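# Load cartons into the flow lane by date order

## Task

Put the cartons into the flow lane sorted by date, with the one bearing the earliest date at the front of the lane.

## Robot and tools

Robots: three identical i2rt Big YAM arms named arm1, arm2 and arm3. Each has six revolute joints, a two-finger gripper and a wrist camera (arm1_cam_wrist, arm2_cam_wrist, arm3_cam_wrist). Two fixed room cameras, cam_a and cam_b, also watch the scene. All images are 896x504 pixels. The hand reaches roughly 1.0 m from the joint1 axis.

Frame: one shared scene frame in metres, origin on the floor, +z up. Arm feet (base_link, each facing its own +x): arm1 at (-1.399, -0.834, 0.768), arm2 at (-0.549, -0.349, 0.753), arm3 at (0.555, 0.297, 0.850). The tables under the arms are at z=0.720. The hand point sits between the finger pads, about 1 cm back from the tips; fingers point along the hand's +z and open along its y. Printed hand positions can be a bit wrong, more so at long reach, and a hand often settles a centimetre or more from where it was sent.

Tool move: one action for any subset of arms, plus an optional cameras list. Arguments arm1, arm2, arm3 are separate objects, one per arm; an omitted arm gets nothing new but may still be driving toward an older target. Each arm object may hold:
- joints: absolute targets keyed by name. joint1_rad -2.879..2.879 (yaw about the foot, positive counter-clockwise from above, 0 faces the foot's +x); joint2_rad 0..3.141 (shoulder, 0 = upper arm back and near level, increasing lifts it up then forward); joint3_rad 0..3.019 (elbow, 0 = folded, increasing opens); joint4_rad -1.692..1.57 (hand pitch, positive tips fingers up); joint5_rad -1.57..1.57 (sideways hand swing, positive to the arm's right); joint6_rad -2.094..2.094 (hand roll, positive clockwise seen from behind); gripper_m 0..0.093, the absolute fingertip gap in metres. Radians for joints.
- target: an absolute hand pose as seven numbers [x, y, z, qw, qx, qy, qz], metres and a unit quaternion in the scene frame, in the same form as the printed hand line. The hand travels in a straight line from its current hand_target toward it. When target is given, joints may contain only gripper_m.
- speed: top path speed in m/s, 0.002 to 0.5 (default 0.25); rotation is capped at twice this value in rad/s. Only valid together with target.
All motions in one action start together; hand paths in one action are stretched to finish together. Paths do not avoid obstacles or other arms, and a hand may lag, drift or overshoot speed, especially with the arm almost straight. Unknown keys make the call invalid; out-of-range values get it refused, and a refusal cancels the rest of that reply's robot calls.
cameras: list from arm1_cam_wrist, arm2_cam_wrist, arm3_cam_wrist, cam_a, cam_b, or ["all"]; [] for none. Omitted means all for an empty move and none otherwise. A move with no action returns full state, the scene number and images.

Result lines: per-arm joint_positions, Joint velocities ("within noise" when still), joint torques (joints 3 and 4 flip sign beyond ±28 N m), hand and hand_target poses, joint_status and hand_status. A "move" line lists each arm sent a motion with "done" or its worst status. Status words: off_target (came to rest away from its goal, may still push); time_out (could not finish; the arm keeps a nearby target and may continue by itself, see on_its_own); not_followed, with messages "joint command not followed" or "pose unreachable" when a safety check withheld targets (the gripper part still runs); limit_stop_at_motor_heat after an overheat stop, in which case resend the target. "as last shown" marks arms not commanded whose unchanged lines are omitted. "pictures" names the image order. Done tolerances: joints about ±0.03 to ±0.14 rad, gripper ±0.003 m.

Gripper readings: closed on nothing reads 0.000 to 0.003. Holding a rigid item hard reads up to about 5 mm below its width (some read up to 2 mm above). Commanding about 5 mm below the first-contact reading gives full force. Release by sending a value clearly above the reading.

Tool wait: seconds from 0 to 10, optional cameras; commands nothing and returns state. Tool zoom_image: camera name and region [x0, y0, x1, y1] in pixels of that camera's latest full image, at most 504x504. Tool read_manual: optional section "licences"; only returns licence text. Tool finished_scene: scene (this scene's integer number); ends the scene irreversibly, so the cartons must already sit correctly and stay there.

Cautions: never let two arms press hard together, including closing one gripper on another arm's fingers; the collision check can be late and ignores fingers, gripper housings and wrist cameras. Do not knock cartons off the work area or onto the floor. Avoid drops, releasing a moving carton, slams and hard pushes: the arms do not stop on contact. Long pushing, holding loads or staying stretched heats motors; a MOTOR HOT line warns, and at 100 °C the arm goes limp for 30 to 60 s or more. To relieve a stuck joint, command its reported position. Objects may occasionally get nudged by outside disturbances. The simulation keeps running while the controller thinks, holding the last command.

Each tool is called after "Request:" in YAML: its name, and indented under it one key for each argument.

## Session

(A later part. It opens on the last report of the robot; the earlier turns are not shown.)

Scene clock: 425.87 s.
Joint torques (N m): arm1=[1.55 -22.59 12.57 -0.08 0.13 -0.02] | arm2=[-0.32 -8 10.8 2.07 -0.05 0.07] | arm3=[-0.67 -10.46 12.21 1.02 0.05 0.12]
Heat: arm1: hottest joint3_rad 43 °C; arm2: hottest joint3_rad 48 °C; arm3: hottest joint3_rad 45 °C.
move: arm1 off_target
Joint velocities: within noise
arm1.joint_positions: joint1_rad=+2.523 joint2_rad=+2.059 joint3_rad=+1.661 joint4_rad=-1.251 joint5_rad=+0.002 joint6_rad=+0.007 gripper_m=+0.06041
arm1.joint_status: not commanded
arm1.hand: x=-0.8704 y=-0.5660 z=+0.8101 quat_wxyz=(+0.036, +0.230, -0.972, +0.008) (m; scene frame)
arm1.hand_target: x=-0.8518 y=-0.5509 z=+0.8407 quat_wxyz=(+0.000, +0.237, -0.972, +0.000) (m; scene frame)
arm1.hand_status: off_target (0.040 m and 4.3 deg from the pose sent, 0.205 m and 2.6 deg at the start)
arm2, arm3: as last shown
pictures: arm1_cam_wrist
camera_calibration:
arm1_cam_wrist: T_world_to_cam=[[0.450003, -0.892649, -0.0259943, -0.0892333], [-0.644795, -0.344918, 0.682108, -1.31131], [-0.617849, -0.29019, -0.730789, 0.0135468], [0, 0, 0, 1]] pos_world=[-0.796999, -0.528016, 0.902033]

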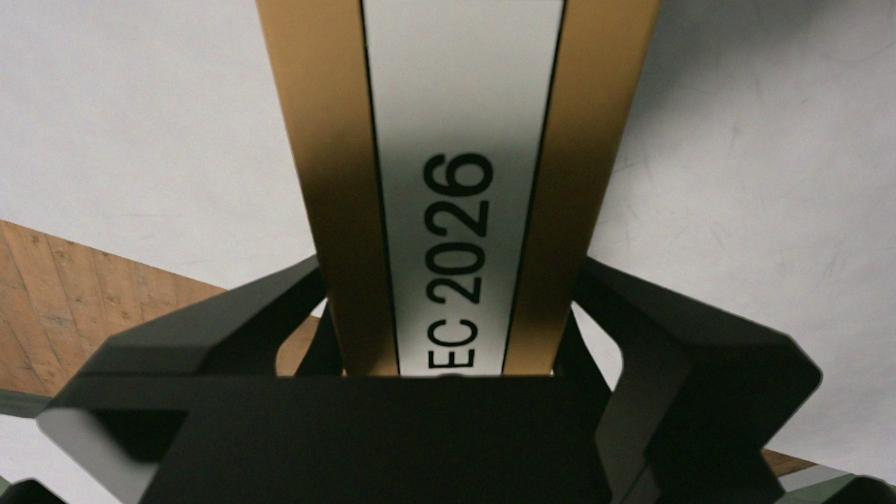

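Request:
move:
  arm1: {"target": [-0.84, -0.545, 0.815, 0.0339, -0.2367, 0.9709, 0.0083], "speed": 0.1}
  cameras: ["arm1_cam_wrist"]

Scene clock: 433.37 s.
Joint torques (N m): arm1=[1.49 -22.12 8.92 0.4 0.13 -0.03] | arm2=[-0.44 -8.06 10.81 2.06 -0.05 0.07] | arm3=[-0.56 -10.46 12.18 1.02 0.05 0.13]
Heat: arm1: hottest joint3_rad 44 °C; arm2: hottest joint3_rad 48 °C; arm3: hottest joint3_rad 45 °C.
move: arm1 off_target
Joint velocities: within noise
arm1.joint_positions: joint1_rad=+2.523 joint2_rad=+2.064 joint3_rad=+1.661 joint4_rad=-1.132 joint5_rad=+0.002 joint6_rad=+0.007 gripper_m=+0.06041
arm1.joint_status: not commanded
arm1.hand: x=-0.8448 y=-0.5529 z=+0.8070 quat_wxyz=(-0.020, +0.230, -0.973, -0.006) (m; scene frame)
arm1.hand_target: x=-0.8402 y=-0.5451 z=+0.8151 quat_wxyz=(-0.034, +0.237, -0.971, -0.008) (m; scene frame)
arm1.hand_status: off_target (0.012 m and 1.8 deg from the pose sent, 0.037 m and 8.2 deg at the start)
arm2, arm3: as last shown
pictures: arm1_cam_wrist
camera_calibration:
arm1_cam_wrist: T_world_to_cam=[[0.452269, -0.891494, -0.0263069, -0.0863575], [-0.710104, -0.37778, 0.594167, -1.29039], [-0.539634, -0.250042, -0.803912, 0.178149], [0, 0, 0, 1]] pos_world=[-0.781118, -0.519926, 0.90765]

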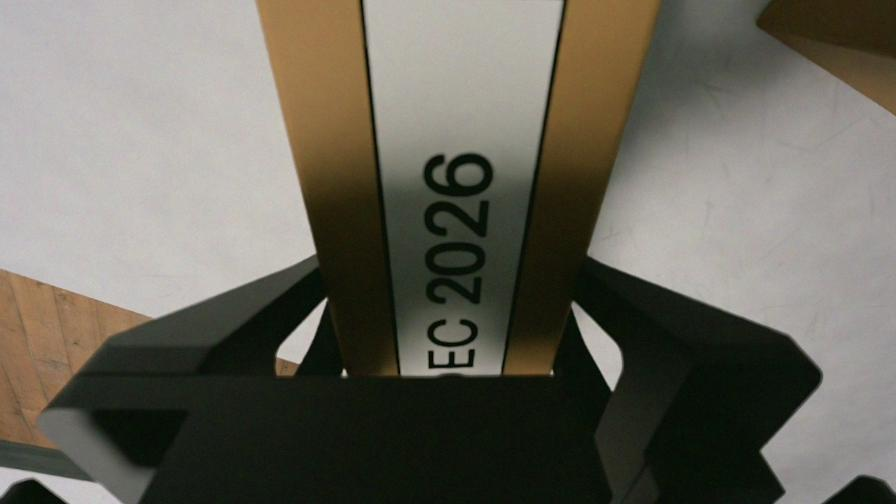

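Request:
move:
  arm1: {"target": [-0.84, -0.545, 0.785, 0.0127, -0.2368, 0.9714, 0.0031], "speed": 0.08}

Request:
move:
  arm1: {"target": [-0.84, -0.545, 0.772, 0.0127, -0.2368, 0.9714, 0.0031], "speed": 0.05}
  cameras: ["arm1_cam_wrist", "cam_a"]

Scene clock: 437.57 s.
Joint torques (N m): arm1=[1.61 -22.95 9.66 0.39 0.01 -0.03] | arm2=[-0.38 -8.06 10.81 2.09 -0.05 0.07] | arm3=[-0.44 -10.64 12.12 1.06 0.04 0.13]
Heat: arm1: hottest joint3_rad 44 °C; arm2: hottest joint3_rad 48 °C; arm3: hottest joint3_rad 45 °C.
move: arm1 off_target
Joint velocities: within noise
arm1.joint_positions: joint1_rad=+2.523 joint2_rad=+2.115 joint3_rad=+1.661 joint4_rad=-1.127 joint5_rad=+0.005 joint6_rad=+0.007 gripper_m=+0.06035
arm1.joint_status: not commanded
arm1.hand: x=-0.8486 y=-0.5552 z=+0.7762 quat_wxyz=(+0.003, +0.230, -0.973, +0.001) (m; scene frame)
arm1.hand_target: x=-0.8404 y=-0.5452 z=+0.7852 quat_wxyz=(-0.013, +0.237, -0.971, -0.003) (m; scene frame)
arm1.hand_status: off_target (0.016 m and 2.0 deg from the pose sent, 0.024 m and 1.2 deg at the start)
arm2, arm3: as last shown
camera_calibration:
arm1_cam_wrist: T_world_to_cam=[[0.451352, -0.892037, -0.0234832, -0.0908134], [-0.684992, -0.363218, 0.631553, -1.27535], [-0.571898, -0.268967, -0.774977, 0.0904079], [0, 0, 0, 1]] pos_world=[-0.780911, -0.519922, 0.873382]
arm2_cam_wrist: T_world_to_cam=[[0.776184, -0.628964, 0.0440688, 0.161657], [-0.628543, -0.777387, -0.024561, -0.110475], [0.0497064, -0.00863527, -0.998727, 1.1851], [0, 0, 0, 1]] pos_world=[-0.253821, 0.0260288, 1.17375]
arm3_cam_wrist: T_world_to_cam=[[-0.937333, 0.348306, -0.00945976, 0.429313], [0.348362, 0.937346, -0.00516465, -0.0267519], [0.00706818, -0.00813642, -0.999942, 1.26794], [0, 0, 0, 1]] pos_world=[0.402767, -0.11414, 1.27179]

Scene clock: 438.53 s.
Joint torques (N m): arm1=[1.55 -21.13 8.81 1.01 0.01 -0.03] | arm2=[-0.38 -8 10.8 2.09 -0.05 0.07] | arm3=[-0.62 -10.34 12.19 1.03 0.05 0.13]
Heat: arm1: hottest joint3_rad 44 °C; arm2: hottest joint3_rad 48 °C; arm3: hottest joint3_rad 45 °C.
move: arm1 off_target
Joint velocities: within noise
arm1.joint_positions: joint1_rad=+2.523 joint2_rad=+2.116 joint3_rad=+1.661 joint4_rad=-1.119 joint5_rad=+0.005 joint6_rad=+0.007 gripper_m=+0.06035
arm1.joint_status: not commanded
arm1.hand: x=-0.8467 y=-0.5543 z=+0.7757 quat_wxyz=(-0.001, +0.230, -0.973, +0.000) (m; scene frame)
arm1.hand_target: x=-0.8403 y=-0.5452 z=+0.7720 quat_wxyz=(-0.013, +0.237, -0.971, -0.003) (m; scene frame)
arm1.hand_status: off_target (0.012 m and 1.6 deg from the pose sent, 0.014 m and 2.0 deg at the start)
arm2, arm3: as last shown
pictures: arm1_cam_wrist, cam_a
camera_calibration:
arm1_cam_wrist: T_world_to_cam=[[0.451473, -0.891975, -0.0235168, -0.0906146], [-0.68948, -0.365467, 0.625341, -1.27374], [-0.566383, -0.26611, -0.779997, 0.101518], [0, 0, 0, 1]] pos_world=[-0.779813, -0.519322, 0.873576]

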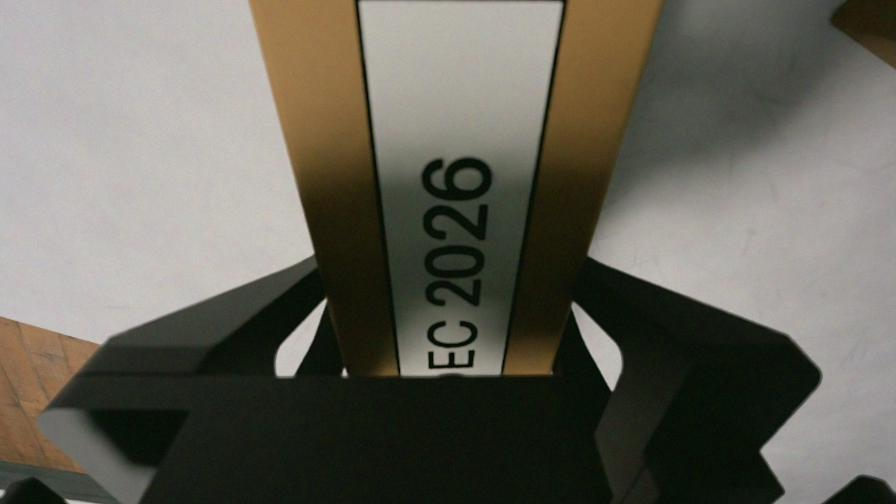

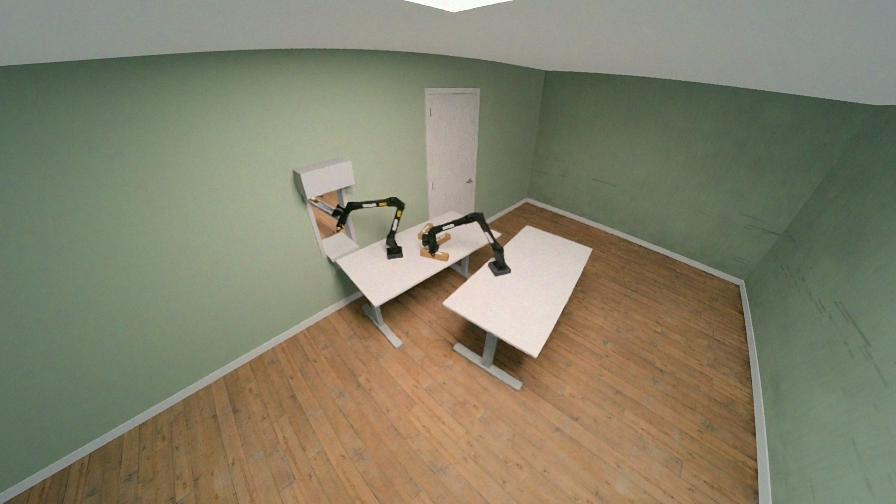

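Request:
move:
  arm1: {"target": [-0.842, -0.548, 0.770, 0.0127, -0.2368, 0.9714, 0.0031], "speed": 0.1, "joints": {"gripper_m": 0.094}}

Request:
move:
  arm1: {"target": [-0.846, -0.550, 0.92, 0.0127, -0.2368, 0.9714, 0.0031], "speed": 0.25}
  cameras: ["arm1_cam_wrist"]

Scene clock: 442.03 s.
Joint torques (N m): arm1=[1.32 -21.54 7.76 0.58 0.02 -0.06] | arm2=[-0.32 -8.06 10.81 2.09 -0.05 0.07] | arm3=[-0.62 -10.58 12.15 1.05 0.05 0.14]
Heat: arm1: hottest joint3_rad 44 °C; arm2: hottest joint3_rad 48 °C; arm3: hottest joint3_rad 45 °C.
move: arm1 done
Joint velocities: within noise
arm1.joint_positions: joint1_rad=+2.523 joint2_rad=+2.116 joint3_rad=+1.661 joint4_rad=-1.096 joint5_rad=+0.005 joint6_rad=+0.007 gripper_m=+0.09386
arm1.joint_status: all done
arm1.hand: x=-0.8417 y=-0.5517 z=+0.7758 quat_wxyz=(-0.012, +0.230, -0.973, -0.002) (m; scene frame)
arm1.hand_target: x=-0.8421 y=-0.5481 z=+0.7700 quat_wxyz=(-0.013, +0.237, -0.971, -0.003) (m; scene frame)
arm1.hand_status: done (0.007 m and 0.8 deg from the pose sent, 0.010 m and 1.6 deg at the start)
arm2, arm3: as last shown
camera_calibration:
arm1_cam_wrist: T_world_to_cam=[[0.451872, -0.89177, -0.0236083, -0.090004], [-0.702081, -0.371831, 0.607308, -1.26951], [-0.550358, -0.25785, -0.794116, 0.134115], [0, 0, 0, 1]] pos_world=[-0.776816, -0.517724, 0.875359]
arm2_cam_wrist: T_world_to_cam=[[0.776184, -0.628964, 0.0440688, 0.161657], [-0.628543, -0.777387, -0.024561, -0.110475], [0.0497064, -0.00863527, -0.998727, 1.1851], [0, 0, 0, 1]] pos_world=[-0.253821, 0.0260288, 1.17375]
arm3_cam_wrist: T_world_to_cam=[[-0.937333, 0.348306, -0.00945976, 0.429313], [0.348362, 0.937346, -0.00516465, -0.0267519], [0.00706818, -0.00813642, -0.999942, 1.26794], [0, 0, 0, 1]] pos_world=[0.402767, -0.11414, 1.27179]

Scene clock: 443.53 s.
Joint torques (N m): arm1=[1.44 -20.78 12.12 -0.17 0.02 -0.05] | arm2=[-0.38 -8.06 10.81 2.06 -0.06 0.08] | arm3=[-0.56 -10.34 12.19 1.05 0.06 0.12]
Heat: arm1: hottest joint3_rad 44 °C; arm2: hottest joint3_rad 48 °C; arm3: hottest joint3_rad 45 °C.
move: arm1 off_target
Joint velocities: within noise
arm1.joint_positions: joint1_rad=+2.523 joint2_rad=+1.976 joint3_rad=+1.804 joint4_rad=-1.398 joint5_rad=+0.005 joint6_rad=+0.007 gripper_m=+0.09386
arm1.joint_status: not commanded
arm1.hand: x=-0.8548 y=-0.5590 z=+0.9107 quat_wxyz=(-0.002, +0.230, -0.973, +0.000) (m; scene frame)
arm1.hand_target: x=-0.8464 y=-0.5502 z=+0.9202 quat_wxyz=(-0.013, +0.237, -0.971, -0.003) (m; scene frame)
arm1.hand_status: off_target (0.016 m and 1.5 deg from the pose sent, 0.144 m and 0.8 deg at the start)
arm2, arm3: as last shown
pictures: arm1_cam_wrist
camera_calibration:
arm1_cam_wrist: T_world_to_cam=[[0.451569, -0.891926, -0.0235277, -0.0878569], [-0.691161, -0.366357, 0.62296, -1.36515], [-0.564254, -0.265048, -0.7819, 0.205147], [0, 0, 0, 1]] pos_world=[-0.788113, -0.524123, 1.00877]

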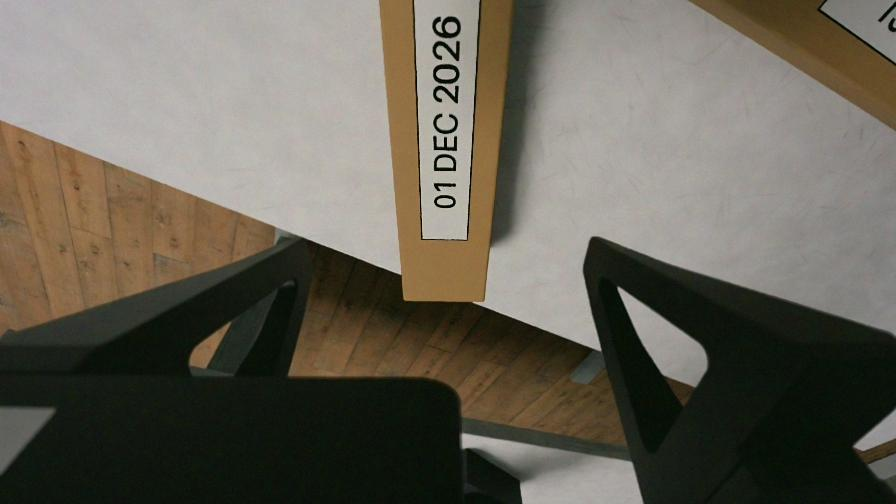

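Request:
move:
  arm1: {"joints": {"joint1_rad": 1.3, "joint2_rad": 0.7, "joint3_rad": 1.546, "joint4_rad": -1.59}}
  arm2: {"joints": {"joint1_rad": 0.3, "joint2_rad": 0.87, "joint3_rad": 0.95, "joint4_rad": -1.0}}

Request:
move:
  arm1: {"joints": {"joint1_rad": 0.194, "joint2_rad": 0.304}}
  arm2: {"joints": {"joint1_rad": 1.143, "joint2_rad": 0.87, "joint3_rad": 0.875, "joint4_rad": -0.94}}
  cameras: ["arm2_cam_wrist"]

Scene clock: 452.83 s.
Joint torques (N m): arm1=[-0.56 0.62 7.82 1.1 -0.01 -0.04] | arm2=[0.56 -2.84 9.96 1.17 -0.01 0.07] | arm3=[-0.67 -10.34 12.19 0.98 0.05 0.13]
Heat: arm1: hottest joint3_rad 45 °C; arm2: hottest joint3_rad 48 °C; arm3: hottest joint3_rad 45 °C.
move: arm1 done; arm2 done
Joint velocities: within noise
arm1.joint_positions: joint1_rad=+1.317 joint2_rad=+0.700 joint3_rad=+1.542 joint4_rad=-1.584 joint5_rad=+0.006 joint6_rad=+0.006 gripper_m=+0.09389
arm1.joint_status: all done
arm1.hand: x=-1.2438 y=-0.9798 z=+1.3124 quat_wxyz=(-0.375, -0.334, -0.853, +0.143) (m; scene frame)
arm1.hand_target: x=-1.2471 y=-0.9813 z=+1.3128 quat_wxyz=(-0.373, -0.338, -0.852, +0.147) (m; scene frame)
arm1.hand_status: not commanded
arm2.joint_positions: joint1_rad=+0.291 joint2_rad=+0.869 joint3_rad=+0.967 joint4_rad=-0.992 joint5_rad=+0.012 joint6_rad=-0.009 gripper_m=+0.09396
arm2.joint_status: all done
arm2.hand: x=-0.9030 y=-0.2537 z=+1.0578 quat_wxyz=(-0.044, +0.938, -0.116, -0.324) (m; scene frame)
arm2.hand_target: x=-0.8998 y=-0.2578 z=+1.0476 quat_wxyz=(-0.039, +0.942, -0.117, -0.312) (m; scene frame)
arm2.hand_status: not commanded
arm3: as last shown
camera_calibration:
arm1_cam_wrist: T_world_to_cam=[[-0.660792, -0.750315, -0.0195425, -1.52821], [-0.74011, 0.655694, -0.149343, -0.0843436], [0.124868, -0.0842207, -0.988592, 1.49379], [0, 0, 0, 1]] pos_world=[-1.25878, -0.965525, 1.43429]
arm2_cam_wrist: T_world_to_cam=[[0.250664, 0.967877, 0.0195343, 0.449258], [0.966389, -0.248986, -0.0640199, 0.885279], [-0.0570997, 0.0349252, -0.997757, 1.13559], [0, 0, 0, 1]] pos_world=[-0.903295, -0.254065, 1.18094]
arm3_cam_wrist: T_world_to_cam=[[-0.937333, 0.348306, -0.00945976, 0.429313], [0.348362, 0.937346, -0.00516465, -0.0267519], [0.00706818, -0.00813642, -0.999942, 1.26794], [0, 0, 0, 1]] pos_world=[0.402767, -0.11414, 1.27179]

Scene clock: 454.53 s.
Joint torques (N m): arm1=[-0.5 8.88 5.04 1.37 0.07 -0.04] | arm2=[0.56 -2.73 10.25 2.02 0.01 0.07] | arm3=[-0.62 -10.58 12.22 1.05 0.05 0.12]
Heat: arm1: hottest joint3_rad 45 °C; arm2: hottest joint3_rad 48 °C; arm3: hottest joint3_rad 45 °C.
move: arm1 done; arm2 done
Joint velocities: within noise
arm1.joint_positions: joint1_rad=+0.212 joint2_rad=+0.303 joint3_rad=+1.542 joint4_rad=-1.584 joint5_rad=+0.004 joint6_rad=+0.006 gripper_m=+0.09390
arm1.joint_status: all done
arm1.hand: x=-1.4107 y=-0.8718 z=+1.3538 quat_wxyz=(-0.347, -0.654, -0.493, +0.456) (m; scene frame)
arm1.hand_target: x=-1.4110 y=-0.8707 z=+1.3535 quat_wxyz=(-0.341, -0.658, -0.490, +0.459) (m; scene frame)
arm1.hand_status: not commanded
arm2.joint_positions: joint1_rad=+1.134 joint2_rad=+0.869 joint3_rad=+0.888 joint4_rad=-0.952 joint5_rad=+0.012 joint6_rad=-0.009 gripper_m=+0.09397
arm2.joint_status: all done
arm2.hand: x=-0.8487 y=-0.5442 z=+1.0257 quat_wxyz=(+0.092, +0.908, +0.278, -0.299) (m; scene frame)
arm2.hand_target: x=-0.8470 y=-0.5468 z=+1.0204 quat_wxyz=(+0.094, +0.908, +0.278, -0.298) (m; scene frame)
arm2.hand_status: not commanded
arm3.joint_positions: joint1_rad=+0.384 joint2_rad=+1.092 joint3_rad=+1.086 joint4_rad=-0.921 joint5_rad=+0.000 joint6_rad=-0.007 gripper_m=+0.09398
arm3.joint_status: not commanded
arm3.hand: x=+0.4034 y=-0.1131 z=+1.1487 quat_wxyz=(-0.181, -0.776, -0.546, +0.259) (m; scene frame)
arm3.hand_target: x=+0.4006 y=-0.1096 z=+1.1475 quat_wxyz=(-0.178, -0.781, -0.541, +0.256) (m; scene frame)
arm3.hand_status: not commanded
pictures: arm2_cam_wrist
camera_calibration:
arm2_cam_wrist: T_world_to_cam=[[-0.557247, 0.830239, 0.0133804, -0.0368217], [0.829514, 0.557337, -0.0358072, 1.05204], [-0.0371859, -0.00885426, -0.999269, 1.11149], [0, 0, 0, 1]] pos_world=[-0.851871, -0.54593, 1.14884]

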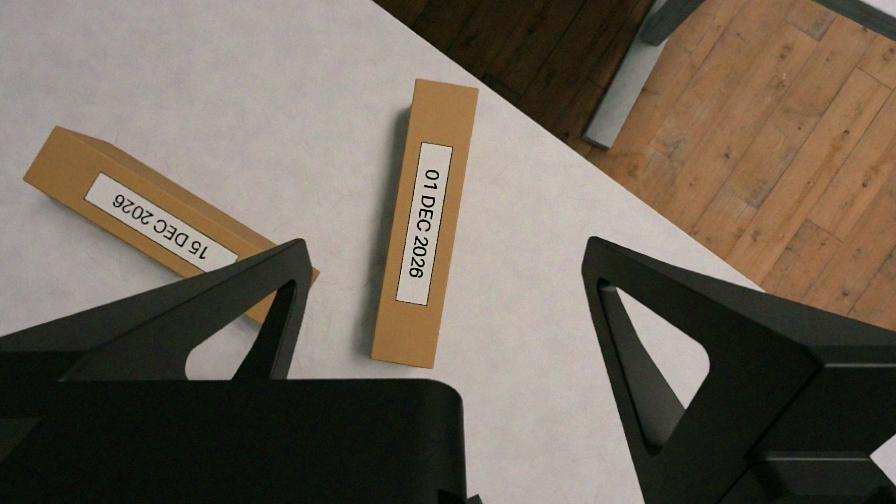

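Request:
move:
  arm2: {"target": [-0.871, -0.5845, 0.845, 0, 0.9763, 0.2164, 0], "speed": 0.25}
  cameras: ["arm2_cam_wrist"]

Scene clock: 488.33 s.
Joint torques (N m): arm1=[-0.5 8.53 5.01 1.36 0.07 -0.04] | arm2=[0.73 -8.88 12.83 -0.1 -0.08 0.08] | arm3=[-0.44 -10.34 12.14 1.01 0.07 0.12]
Heat: arm1: hottest joint3_rad 42 °C; arm2: hottest joint3_rad 50 °C; arm3: hottest joint3_rad 45 °C.
move: arm2 off_target
Joint velocities: within noise
arm1, arm3: as last shown
arm1.joint_positions: joint1_rad=+0.211 joint2_rad=+0.303 joint3_rad=+1.542 joint4_rad=-1.584 joint5_rad=+0.004 joint6_rad=+0.006 gripper_m=+0.09390
arm2.joint_positions: joint1_rad=+1.170 joint2_rad=+1.477 joint3_rad=+0.961 joint4_rad=-1.085 joint5_rad=+0.016 joint6_rad=+0.194 gripper_m=+0.09397
arm2.joint_status: not commanded
arm2.hand: x=-0.8573 y=-0.5687 z=+0.8323 quat_wxyz=(-0.007, +0.976, +0.217, +0.014) (m; scene frame)
arm2.hand_target: x=-0.8703 y=-0.5840 z=+0.8452 quat_wxyz=(+0.000, +0.976, +0.216, +0.000) (m; scene frame)
arm2.hand_status: off_target (0.024 m and 1.8 deg from the pose sent, 0.186 m and 37.5 deg at the start)
pictures: arm2_cam_wrist
camera_calibration:
arm2_cam_wrist: T_world_to_cam=[[-0.42747, 0.903805, 0.0201392, 0.128782], [0.734904, 0.334439, 0.589971, 0.337177], [0.526484, 0.266995, -0.807173, 1.39797], [0, 0, 0, 1]] pos_world=[-0.928751, -0.60241, 0.926885]

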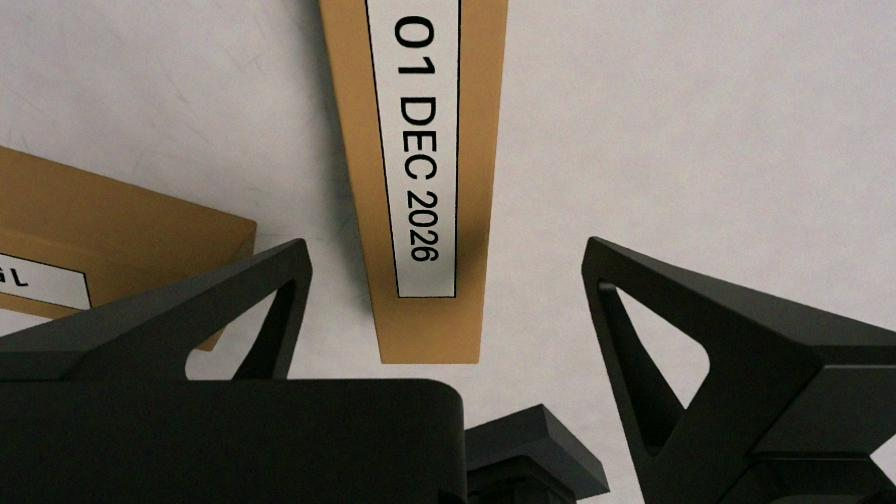

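Request:
move:
  arm2: {"target": [-0.870, -0.585, 0.775, 0, 0.9763, 0.2164, 0], "speed": 0.15}
  cameras: ["arm2_cam_wrist"]

Scene clock: 507.20 s.
Joint torques (N m): arm1=[-0.56 8.59 5 1.36 0.07 -0.04] | arm2=[0.79 -9.7 7.43 0.72 -0.05 0.09] | arm3=[-0.62 -10.58 12.19 1.05 0.04 0.13]
Heat: arm1: hottest joint3_rad 41 °C; arm2: hottest joint3_rad 53 °C; arm3: hottest joint3_rad 45 °C.
move: arm2 done
Joint velocities: within noise
arm1, arm3: as last shown
arm2.joint_positions: joint1_rad=+1.170 joint2_rad=+1.585 joint3_rad=+0.932 joint4_rad=-0.904 joint5_rad=+0.016 joint6_rad=+0.195 gripper_m=+0.09397
arm2.joint_status: not commanded
arm2.hand: x=-0.8756 y=-0.5829 z=+0.7832 quat_wxyz=(+0.002, +0.976, +0.216, -0.006) (m; scene frame)
arm2.hand_target: x=-0.8701 y=-0.5848 z=+0.7753 quat_wxyz=(+0.000, +0.976, +0.216, +0.000) (m; scene frame)
arm2.hand_status: done (0.010 m and 0.8 deg from the pose sent, 0.061 m and 1.8 deg at the start)
pictures: arm2_cam_wrist
camera_calibration:
arm2_cam_wrist: T_world_to_cam=[[-0.425647, 0.904812, 0.0118491, 0.143512], [0.75586, 0.348316, 0.554393, 0.438638], [0.497494, 0.244932, -0.832171, 1.35301], [0, 0, 0, 1]] pos_world=[-0.94358, -0.614032, 0.881059]

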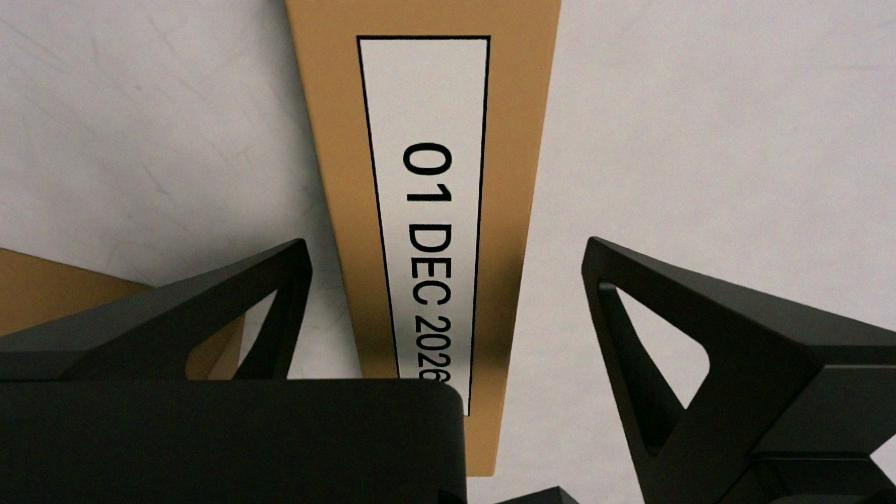

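Request:
move:
  arm2: {"target": [-0.863, -0.5875, 0.746, 0, 0.9763, 0.2164, 0], "speed": 0.08}
  cameras: ["arm2_cam_wrist"]

Scene clock: 524.90 s.
Joint torques (N m): arm1=[-0.56 8.53 5.03 1.36 0.07 -0.04] | arm2=[0.85 -9.7 6.75 0.83 -0.05 0.08] | arm3=[-0.62 -10.58 12.16 1.1 0.05 0.12]
Heat: arm1: hottest joint2_rad 40 °C; arm2: hottest joint3_rad 50 °C; arm3: hottest joint3_rad 45 °C.
move: arm2 off_target
Joint velocities: within noise
arm1, arm3: as last shown
arm2.joint_positions: joint1_rad=+1.184 joint2_rad=+1.630 joint3_rad=+0.895 joint4_rad=-0.818 joint5_rad=+0.016 joint6_rad=+0.209 gripper_m=+0.09397
arm2.joint_status: not commanded
arm2.hand: x=-0.8701 y=-0.5866 z=+0.7553 quat_wxyz=(+0.003, +0.976, +0.216, -0.008) (m; scene frame)
arm2.hand_target: x=-0.8630 y=-0.5873 z=+0.7463 quat_wxyz=(+0.000, +0.976, +0.217, +0.000) (m; scene frame)
arm2.hand_status: off_target (0.012 m and 1.0 deg from the pose sent, 0.039 m and 0.7 deg at the start)
pictures: arm2_cam_wrist
camera_calibration:
arm2_cam_wrist: T_world_to_cam=[[-0.426285, 0.904524, 0.0108714, 0.149535], [0.757151, 0.350203, 0.551434, 0.455735], [0.494978, 0.243299, -0.834147, 1.32625], [0, 0, 0, 1]] pos_world=[-0.937782, -0.617534, 0.853357]

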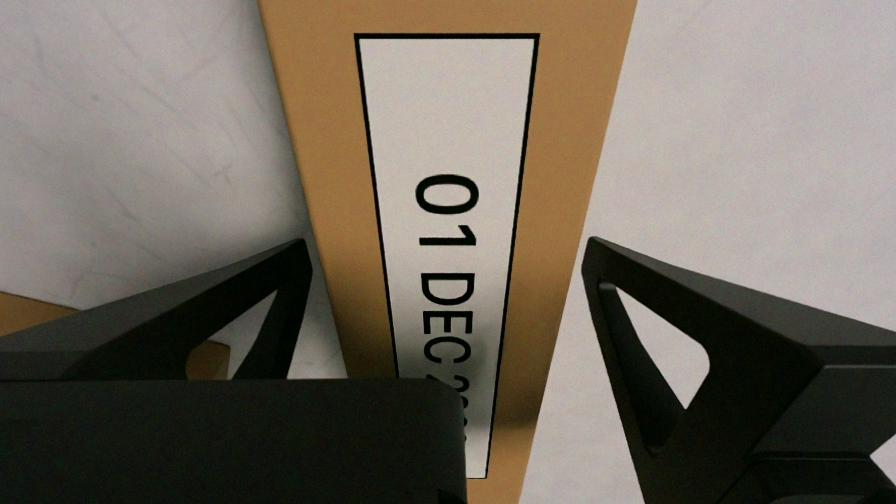

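Request:
move:
  arm2: {"joints": {"gripper_m": 0.055}}
  cameras: []

Request:
move:
  arm2: {"target": [-0.845, -0.575, 0.95, 0, 0.9763, 0.2164, 0], "speed": 0.15}
  cameras: ["arm2_cam_wrist"]

Scene clock: 531.07 s.
Joint torques (N m): arm1=[-0.56 8.53 5.01 1.37 0.07 -0.04] | arm2=[0.79 -9.7 6.75 0.77 -0.05 0.09] | arm3=[-0.44 -10.29 12.18 1.02 0.05 0.12]
Heat: arm1: hottest joint3_rad 40 °C; arm2: hottest joint3_rad 49 °C; arm3: hottest joint3_rad 45 °C.
move: arm2 off_target
Joint velocities: within noise
arm1, arm3: as last shown
arm2.joint_positions: joint1_rad=+1.184 joint2_rad=+1.630 joint3_rad=+0.895 joint4_rad=-0.818 joint5_rad=+0.016 joint6_rad=+0.209 gripper_m=+0.06089
arm2.joint_status: gripper_m off_target (ended at +0.06092, target +0.05500)
arm2.hand: x=-0.8700 y=-0.5868 z=+0.7553 quat_wxyz=(+0.003, +0.976, +0.216, -0.008) (m; scene frame)
arm2.hand_target: x=-0.8630 y=-0.5873 z=+0.7463 quat_wxyz=(+0.000, +0.976, +0.217, +0.000) (m; scene frame)
arm2.hand_status: not commanded
pictures: none
No camera images: "cameras" was empty.

Scene clock: 533.23 s.
Joint torques (N m): arm1=[-0.62 8.53 5.03 1.39 0.07 -0.04] | arm2=[0.85 -9.05 15.09 -0.35 -0.07 0.07] | arm3=[-0.38 -10.58 12.23 1.02 0.06 0.13]
Heat: arm1: hottest joint3_rad 40 °C; arm2: hottest joint3_rad 49 °C; arm3: hottest joint3_rad 45 °C.
move: arm2 off_target
Joint velocities: within noise
arm1, arm3: as last shown
arm2.joint_positions: joint1_rad=+1.194 joint2_rad=+1.331 joint3_rad=+1.067 joint4_rad=-1.372 joint5_rad=+0.016 joint6_rad=+0.220 gripper_m=+0.06089
arm2.joint_status: not commanded
arm2.hand: x=-0.8302 y=-0.5581 z=+0.9223 quat_wxyz=(-0.014, +0.976, +0.216, +0.030) (m; scene frame)
arm2.hand_target: x=-0.8436 y=-0.5739 z=+0.9501 quat_wxyz=(+0.001, +0.976, +0.216, +0.000) (m; scene frame)
arm2.hand_status: off_target (0.036 m and 3.8 deg from the pose sent, 0.197 m and 1.0 deg at the start)
pictures: arm2_cam_wrist
camera_calibration:
arm2_cam_wrist: T_world_to_cam=[[-0.42789, 0.9034, 0.0279095, 0.121261], [0.71855, 0.321281, 0.616818, 0.214916], [0.548267, 0.283985, -0.786611, 1.46204], [0, 0, 0, 1]] pos_world=[-0.904129, -0.593793, 1.01411]

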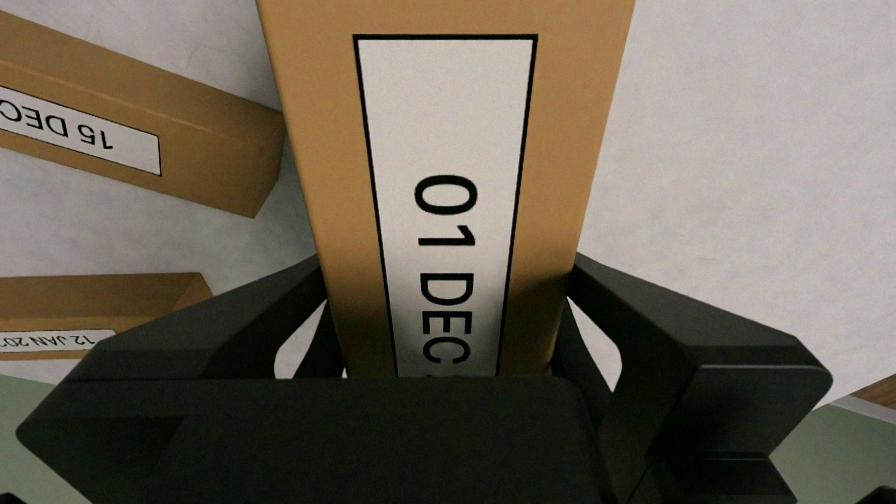

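Request:
move:
  arm2: {"joints": {"joint1_rad": -1.773, "joint6_rad": 0.829, "joint5_rad": 0.0}}
  cameras: ["arm2_cam_wrist", "cam_a"]

Scene clock: 549.60 s.
Joint torques (N m): arm1=[-0.56 8.53 5.03 1.37 0.08 -0.04] | arm2=[-0.56 -9.64 13.23 -0.23 -0.02 0.08] | arm3=[-0.62 -10.46 12.12 1.1 0.04 0.14]
Heat: arm1: hottest joint3_rad 40 °C; arm2: hottest joint3_rad 53 °C; arm3: hottest joint3_rad 46 °C.
move: arm2 done
Joint velocities: within noise
arm1, arm3: as last shown
arm2.joint_positions: joint1_rad=-1.767 joint2_rad=+1.336 joint3_rad=+1.091 joint4_rad=-1.373 joint5_rad=+0.002 joint6_rad=+0.820 gripper_m=+0.06093
arm2.joint_status: all done
arm2.hand: x=-0.3092 y=-0.0816 z=+0.9286 quat_wxyz=(+0.011, +0.008, -1.000, +0.024) (m; scene frame)
arm2.hand_target: x=-0.2997 y=-0.0737 z=+0.9493 quat_wxyz=(-0.005, +0.000, -1.000, +0.005) (m; scene frame)
arm2.hand_status: not commanded
pictures: arm2_cam_wrist, cam_a
camera_calibration:
arm2_cam_wrist: T_world_to_cam=[[0.0211044, -0.997932, 0.0607155, -0.133281], [-0.812473, 0.0182707, 0.582713, -0.782897], [-0.582617, -0.0616275, -0.810407, 0.690278], [0, 0, 0, 1]] pos_world=[-0.231102, -0.0761608, 1.0237]

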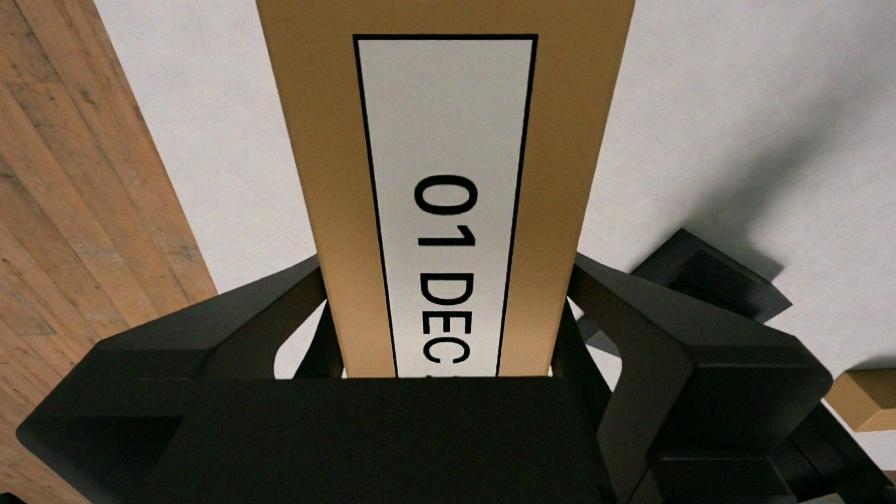

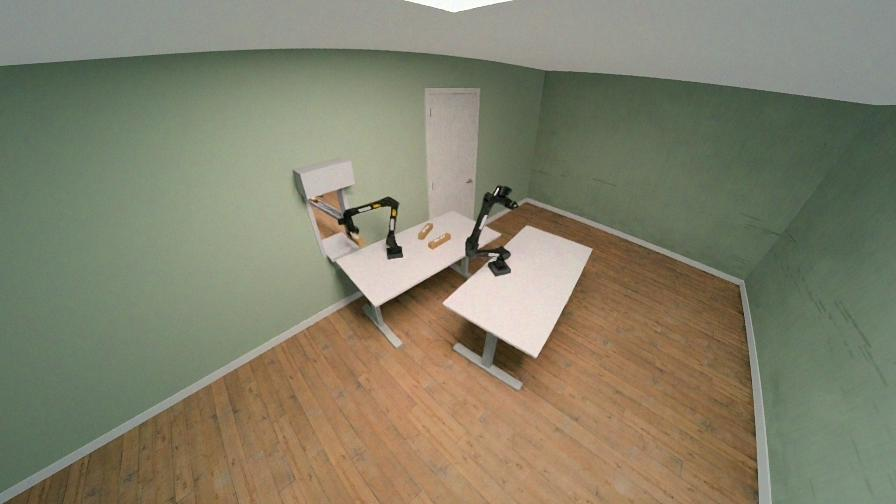

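Request:
move:
  arm2: {"target": [-0.16, 0.005, 0.945, 0, 0, -1, 0], "speed": 0.15}
  cameras: []

Request:
move:
  arm2: {"target": [0.0, 0.017, 0.935, 0, 0, -1, 0], "speed": 0.12}
  cameras: ["arm2_cam_wrist", "arm3_cam_wrist"]

Scene clock: 554.80 s.
Joint torques (N m): arm1=[-0.56 8.53 5.03 1.36 0.07 -0.04] | arm2=[-0.85 -14.56 15.46 -0.31 -0.06 -0.11] | arm3=[-0.67 -10.46 12.16 1.03 0.05 0.12]
Heat: arm1: hottest joint3_rad 40 °C; arm2: hottest joint3_rad 54 °C; arm3: hottest joint3_rad 46 °C.
move: arm2 off_target
Joint velocities: within noise
arm1, arm3: as last shown
arm2.joint_positions: joint1_rad=-1.864 joint2_rad=+1.714 joint3_rad=+1.499 joint4_rad=-1.410 joint5_rad=-0.012 joint6_rad=+0.741 gripper_m=+0.06093
arm2.joint_status: not commanded
arm2.hand: x=-0.1795 y=-0.0074 z=+0.9211 quat_wxyz=(+0.020, -0.001, -1.000, +0.020) (m; scene frame)
arm2.hand_target: x=-0.1614 y=+0.0037 z=+0.9451 quat_wxyz=(-0.001, +0.000, -1.000, +0.000) (m; scene frame)
arm2.hand_status: off_target (0.033 m and 3.2 deg from the pose sent, 0.173 m and 3.2 deg at the start)
pictures: none
No camera images: "cameras" was empty.

Scene clock: 557.17 s.
Joint torques (N m): arm1=[-0.56 8.53 5.04 1.37 0.08 -0.04] | arm2=[-0.73 -20.31 15.83 -0.31 -0.07 -0.11] | arm3=[-0.38 -10.58 12.14 1.05 0.05 0.14]
Heat: arm1: hottest joint2_rad 39 °C; arm2: hottest joint3_rad 55 °C; arm3: hottest joint3_rad 46 °C.
move: arm2 off_target
Joint velocities: within noise
arm1.joint_positions: joint1_rad=+0.211 joint2_rad=+0.303 joint3_rad=+1.542 joint4_rad=-1.584 joint5_rad=+0.004 joint6_rad=+0.006 gripper_m=+0.09390
arm1.joint_status: not commanded
arm1.hand: x=-1.4107 y=-0.8718 z=+1.3538 quat_wxyz=(-0.347, -0.654, -0.493, +0.456) (m; scene frame)
arm1.hand_target: x=-1.4110 y=-0.8707 z=+1.3535 quat_wxyz=(-0.341, -0.658, -0.490, +0.459) (m; scene frame)
arm1.hand_status: not commanded
arm2.joint_positions: joint1_rad=-2.014 joint2_rad=+2.106 joint3_rad=+2.061 joint4_rad=-1.581 joint5_rad=-0.012 joint6_rad=+0.592 gripper_m=+0.06093
arm2.joint_status: not commanded
arm2.hand: x=-0.0176 y=+0.0100 z=+0.9128 quat_wxyz=(+0.022, -0.002, -1.000, +0.016) (m; scene frame)
arm2.hand_target: x=-0.0014 y=+0.0158 z=+0.9351 quat_wxyz=(-0.001, +0.000, -1.000, +0.000) (m; scene frame)
arm2.hand_status: off_target (0.029 m and 3.1 deg from the pose sent, 0.182 m and 3.2 deg at the start)
arm3.joint_positions: joint1_rad=+0.384 joint2_rad=+1.092 joint3_rad=+1.086 joint4_rad=-0.921 joint5_rad=+0.000 joint6_rad=-0.007 gripper_m=+0.09398
arm3.joint_status: not commanded
arm3.hand: x=+0.4034 y=-0.1131 z=+1.1487 quat_wxyz=(-0.181, -0.776, -0.546, +0.259) (m; scene frame)
arm3.hand_target: x=+0.4006 y=-0.1096 z=+1.1475 quat_wxyz=(-0.178, -0.781, -0.541, +0.256) (m; scene frame)
arm3.hand_status: not commanded
pictures: arm2_cam_wrist, arm3_cam_wrist
camera_calibration:
arm2_cam_wrist: T_world_to_cam=[[0.00130363, -0.998973, 0.0452829, -0.0332961], [-0.799519, 0.0261575, 0.600071, -0.554012], [-0.600639, -0.0369868, -0.798664, 0.841719], [0, 0, 0, 1]] pos_world=[0.0626697, 0.0123622, 1.00621]
arm3_cam_wrist: T_world_to_cam=[[-0.937333, 0.348306, -0.00945976, 0.429313], [0.348362, 0.937346, -0.00516465, -0.0267519], [0.00706818, -0.00813642, -0.999942, 1.26794], [0, 0, 0, 1]] pos_world=[0.402767, -0.11414, 1.27179]

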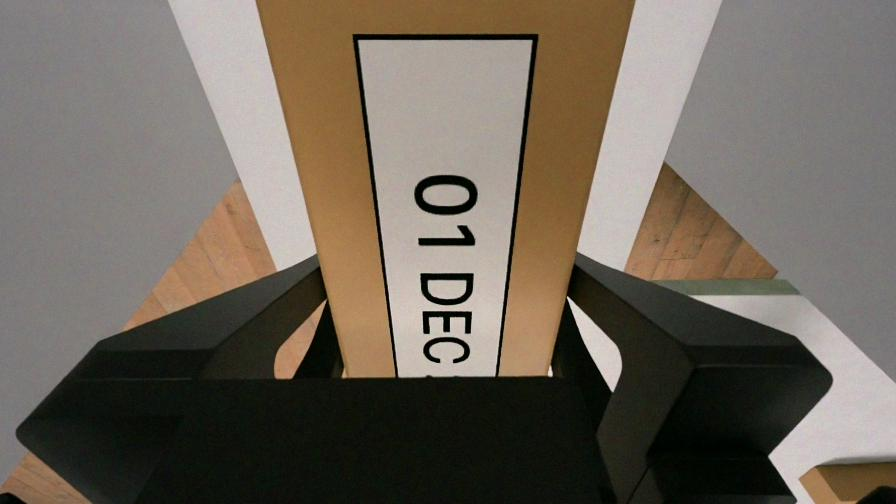

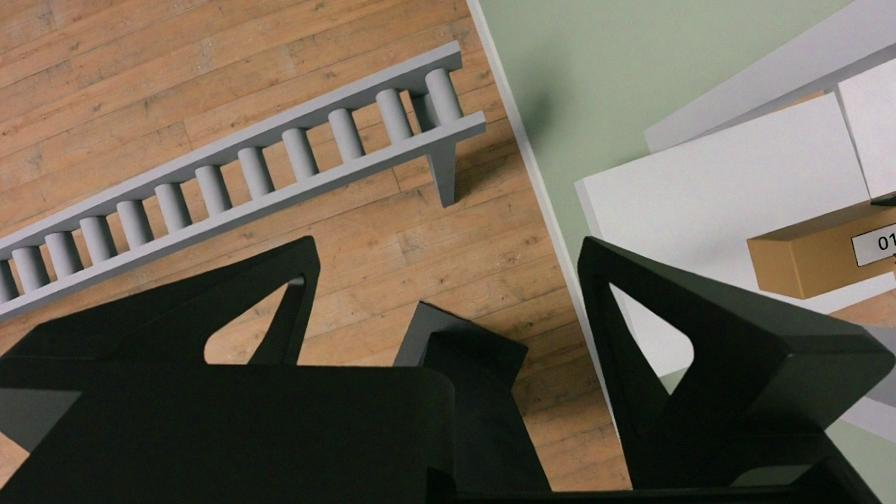

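Request:
move:
  arm2: {"target": [0.012, 0.014, 0.835, 0.01, 0, 1, 0.008], "speed": 0.1}
  cameras: ["arm2_cam_wrist", "arm3_cam_wrist"]

Scene clock: 571.27 s.
Joint torques (N m): arm1=[-0.62 8.53 5.01 1.37 0.07 -0.04] | arm2=[-0.97 -21.25 9.74 0.69 -0.08 -0.11] | arm3=[-0.56 -10.34 12.18 1.01 0.05 0.13]
Heat: arm1: hottest joint2_rad 39 °C; arm2: hottest joint3_rad 59 °C; arm3: hottest joint3_rad 46 °C.
move: arm2 done
Joint velocities: within noise
arm1, arm3: as last shown
arm2.joint_positions: joint1_rad=-2.022 joint2_rad=+2.159 joint3_rad=+1.949 joint4_rad=-1.343 joint5_rad=-0.015 joint6_rad=+0.580 gripper_m=+0.06093
arm2.joint_status: not commanded
arm2.hand: x=+0.0068 y=+0.0188 z=+0.8362 quat_wxyz=(-0.008, +0.000, -1.000, -0.005) (m; scene frame)
arm2.hand_target: x=+0.0120 y=+0.0139 z=+0.8350 quat_wxyz=(-0.010, +0.000, -1.000, -0.008) (m; scene frame)
arm2.hand_status: done (0.007 m and 0.4 deg from the pose sent, 0.083 m and 4.6 deg at the start)
pictures: arm2_cam_wrist, arm3_cam_wrist
camera_calibration:
arm2_cam_wrist: T_world_to_cam=[[0.00433658, -0.999987, 0.00255638, 0.014654], [-0.833617, -0.00220309, 0.552338, -0.448195], [-0.552325, -0.0045263, -0.833616, 0.823803], [0, 0, 0, 1]] pos_world=[0.0813205, 0.0173951, 0.934253]
arm3_cam_wrist: T_world_to_cam=[[-0.937333, 0.348306, -0.00945976, 0.429313], [0.348362, 0.937346, -0.00516465, -0.0267519], [0.00706818, -0.00813642, -0.999942, 1.26794], [0, 0, 0, 1]] pos_world=[0.402767, -0.11414, 1.27179]

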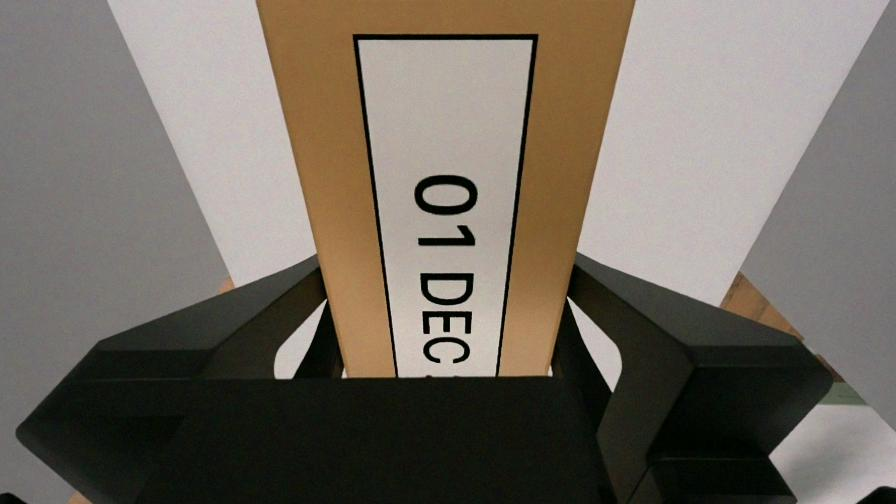

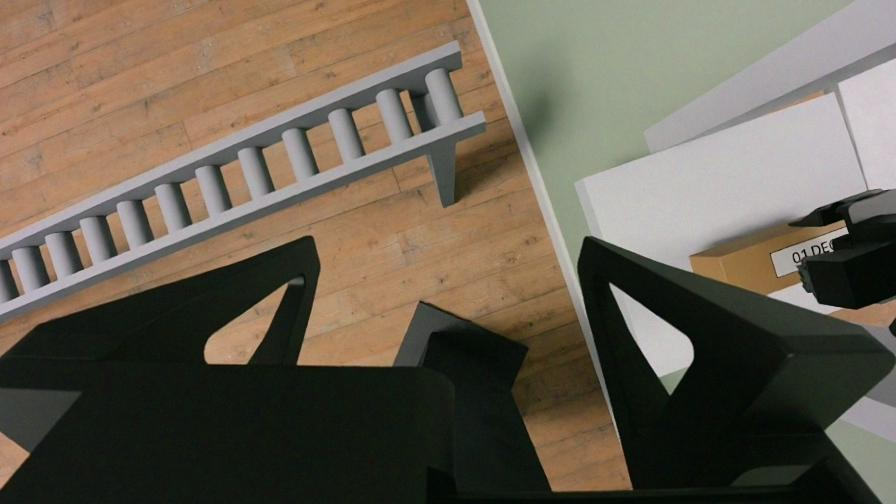

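Request:
move:
  arm2: {"target": [0.008, 0.0, 0.813, 0.01, 0, 1, 0.008], "speed": 0.06}
  cameras: ["arm2_cam_wrist", "arm3_cam_wrist"]

Scene clock: 583.13 s.
Joint torques (N m): arm1=[-0.56 8.53 5.01 1.37 0.07 -0.04] | arm2=[-0.85 -22.89 9.29 0.66 -0.08 -0.14] | arm3=[-0.5 -10.58 12.18 1.02 0.05 0.13]
Heat: arm1: hottest joint2_rad 39 °C; arm2: hottest joint3_rad 57 °C; arm3: hottest joint3_rad 46 °C.
move: arm2 done
Joint velocities: within noise
arm1, arm3: as last shown
arm2.joint_positions: joint1_rad=-2.039 joint2_rad=+2.159 joint3_rad=+1.866 joint4_rad=-1.272 joint5_rad=-0.015 joint6_rad=+0.566 gripper_m=+0.06093
arm2.joint_status: not commanded
arm2.hand: x=+0.0039 y=+0.0035 z=+0.8058 quat_wxyz=(-0.003, -0.001, -1.000, -0.002) (m; scene frame)
arm2.hand_target: x=+0.0081 y=+0.0000 z=+0.8130 quat_wxyz=(-0.010, +0.000, -1.000, -0.008) (m; scene frame)
arm2.hand_status: done (0.009 m and 1.1 deg from the pose sent, 0.030 m and 0.4 deg at the start)
pictures: arm2_cam_wrist, arm3_cam_wrist
camera_calibration:
arm2_cam_wrist: T_world_to_cam=[[0.00188848, -0.999962, 0.00854481, -0.00527612], [-0.828096, 0.00322631, 0.560577, -0.44054], [-0.560583, -0.00813456, -0.828058, 0.792407], [0, 0, 0, 1]] pos_world=[0.0794109, 0.00259128, 0.903161]
arm3_cam_wrist: T_world_to_cam=[[-0.937333, 0.348306, -0.00945976, 0.429313], [0.348362, 0.937346, -0.00516465, -0.0267519], [0.00706818, -0.00813642, -0.999942, 1.26794], [0, 0, 0, 1]] pos_world=[0.402767, -0.11414, 1.27179]

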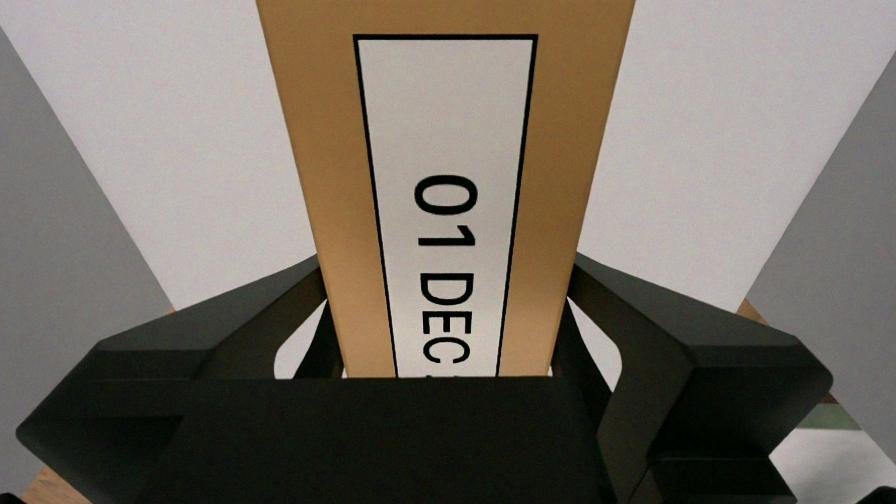

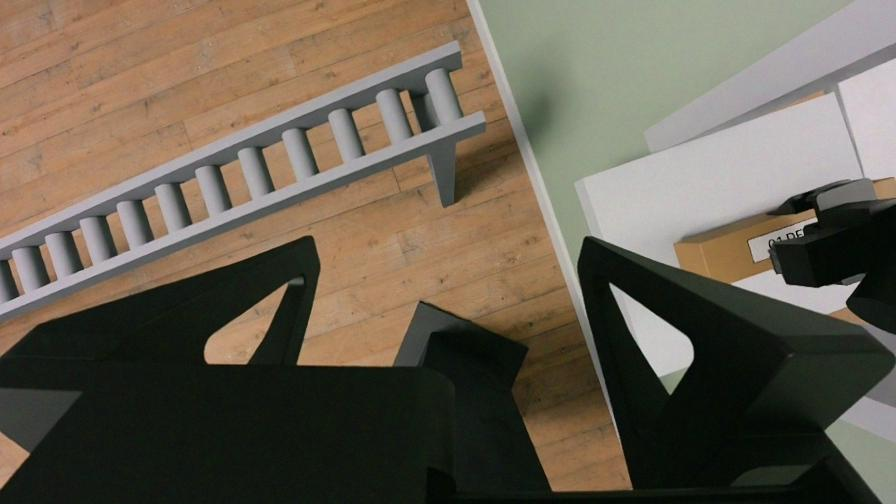

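Request:
zoom_image:
  camera: "arm3_cam_wrist"
  region: [560, 80, 896, 400]

Request:
zoom_image:
  camera: "cam_b"
  region: [380, 120, 640, 300]

Scaled by 1.500 from the camera's 896x504 image, which has a finer 1280x720 frame.

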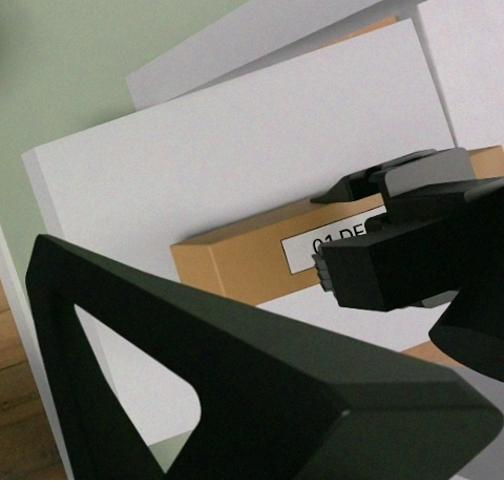

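This scene's latest camera images include none from cam_b. They are from: arm2_cam_wrist, arm3_cam_wrist. cam_b's image comes with the result of a call that names it in "cameras".

Request:
move:
  arm2: {"target": [0.01, -0.002, 0.803, 0.012, 0, 1, 0.008], "speed": 0.05}
  cameras: ["arm3_cam_wrist", "cam_b"]

Request:
zoom_image:
  camera: "arm3_cam_wrist"
  region: [600, 160, 896, 340]

Scene clock: 589.57 s.
Joint torques (N m): arm1=[-0.56 8.53 5.03 1.37 0.07 -0.04] | arm2=[-1.08 -21.95 9.21 0.72 0.01 -0.11] | arm3=[-0.56 -10.52 12.19 1.05 0.06 0.13]
Heat: arm1: hottest joint2_rad 39 °C; arm2: hottest joint3_rad 55 °C; arm3: hottest joint3_rad 46 °C.
move: arm2 done
Joint velocities: within noise
arm1, arm3: as last shown
arm2.joint_positions: joint1_rad=-2.039 joint2_rad=+2.159 joint3_rad=+1.853 joint4_rad=-1.248 joint5_rad=-0.015 joint6_rad=+0.563 gripper_m=+0.06093
arm2.joint_status: not commanded
arm2.hand: x=+0.0050 y=+0.0041 z=+0.8010 quat_wxyz=(-0.008, +0.000, -1.000, -0.005) (m; scene frame)
arm2.hand_target: x=+0.0099 y=-0.0020 z=+0.8030 quat_wxyz=(-0.012, +0.000, -1.000, -0.008) (m; scene frame)
arm2.hand_status: done (0.008 m and 0.6 deg from the pose sent, 0.009 m and 1.3 deg at the start)
pictures: arm3_cam_wrist, cam_b
camera_calibration:
arm3_cam_wrist: T_world_to_cam=[[-0.937333, 0.348306, -0.00945976, 0.429313], [0.348362, 0.937346, -0.00516465, -0.0267519], [0.00706818, -0.00813642, -0.999942, 1.26794], [0, 0, 0, 1]] pos_world=[0.402767, -0.11414, 1.27179]

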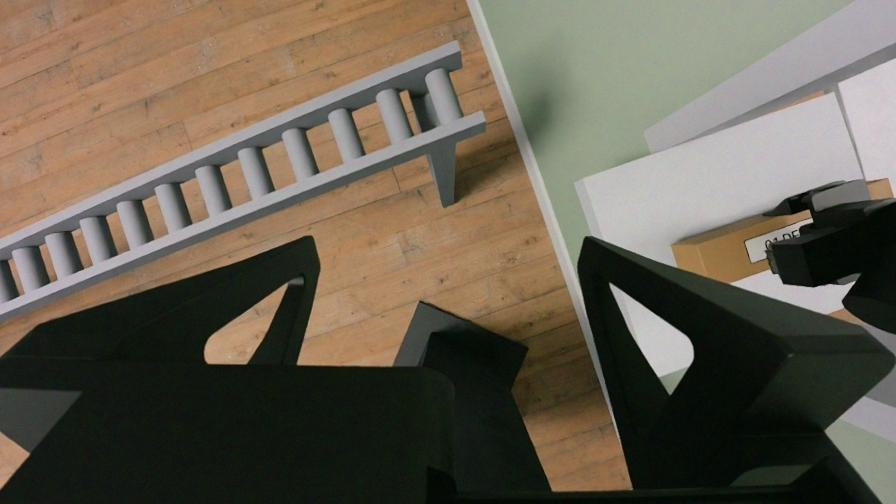

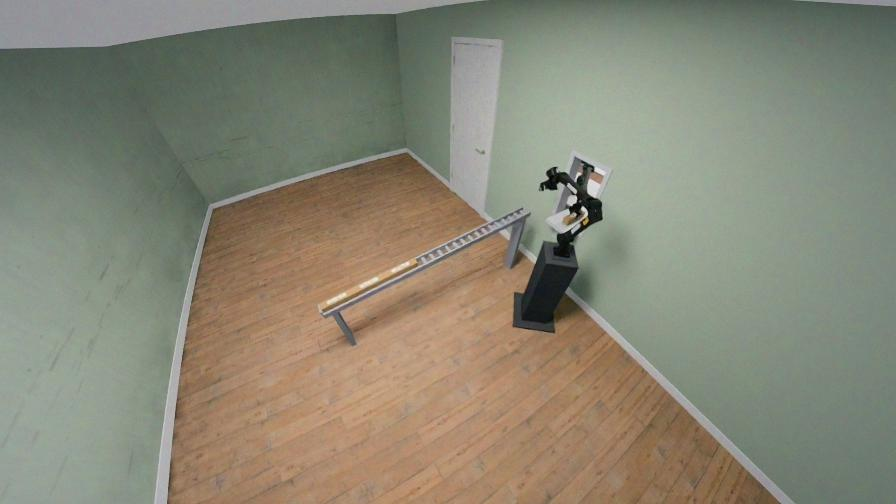

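Scaled by 1.703 from the camera's 896x504 image, which has a finer 1280x720 frame.

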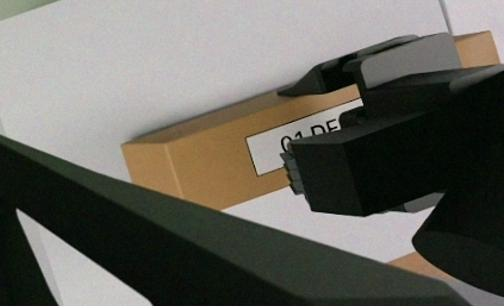

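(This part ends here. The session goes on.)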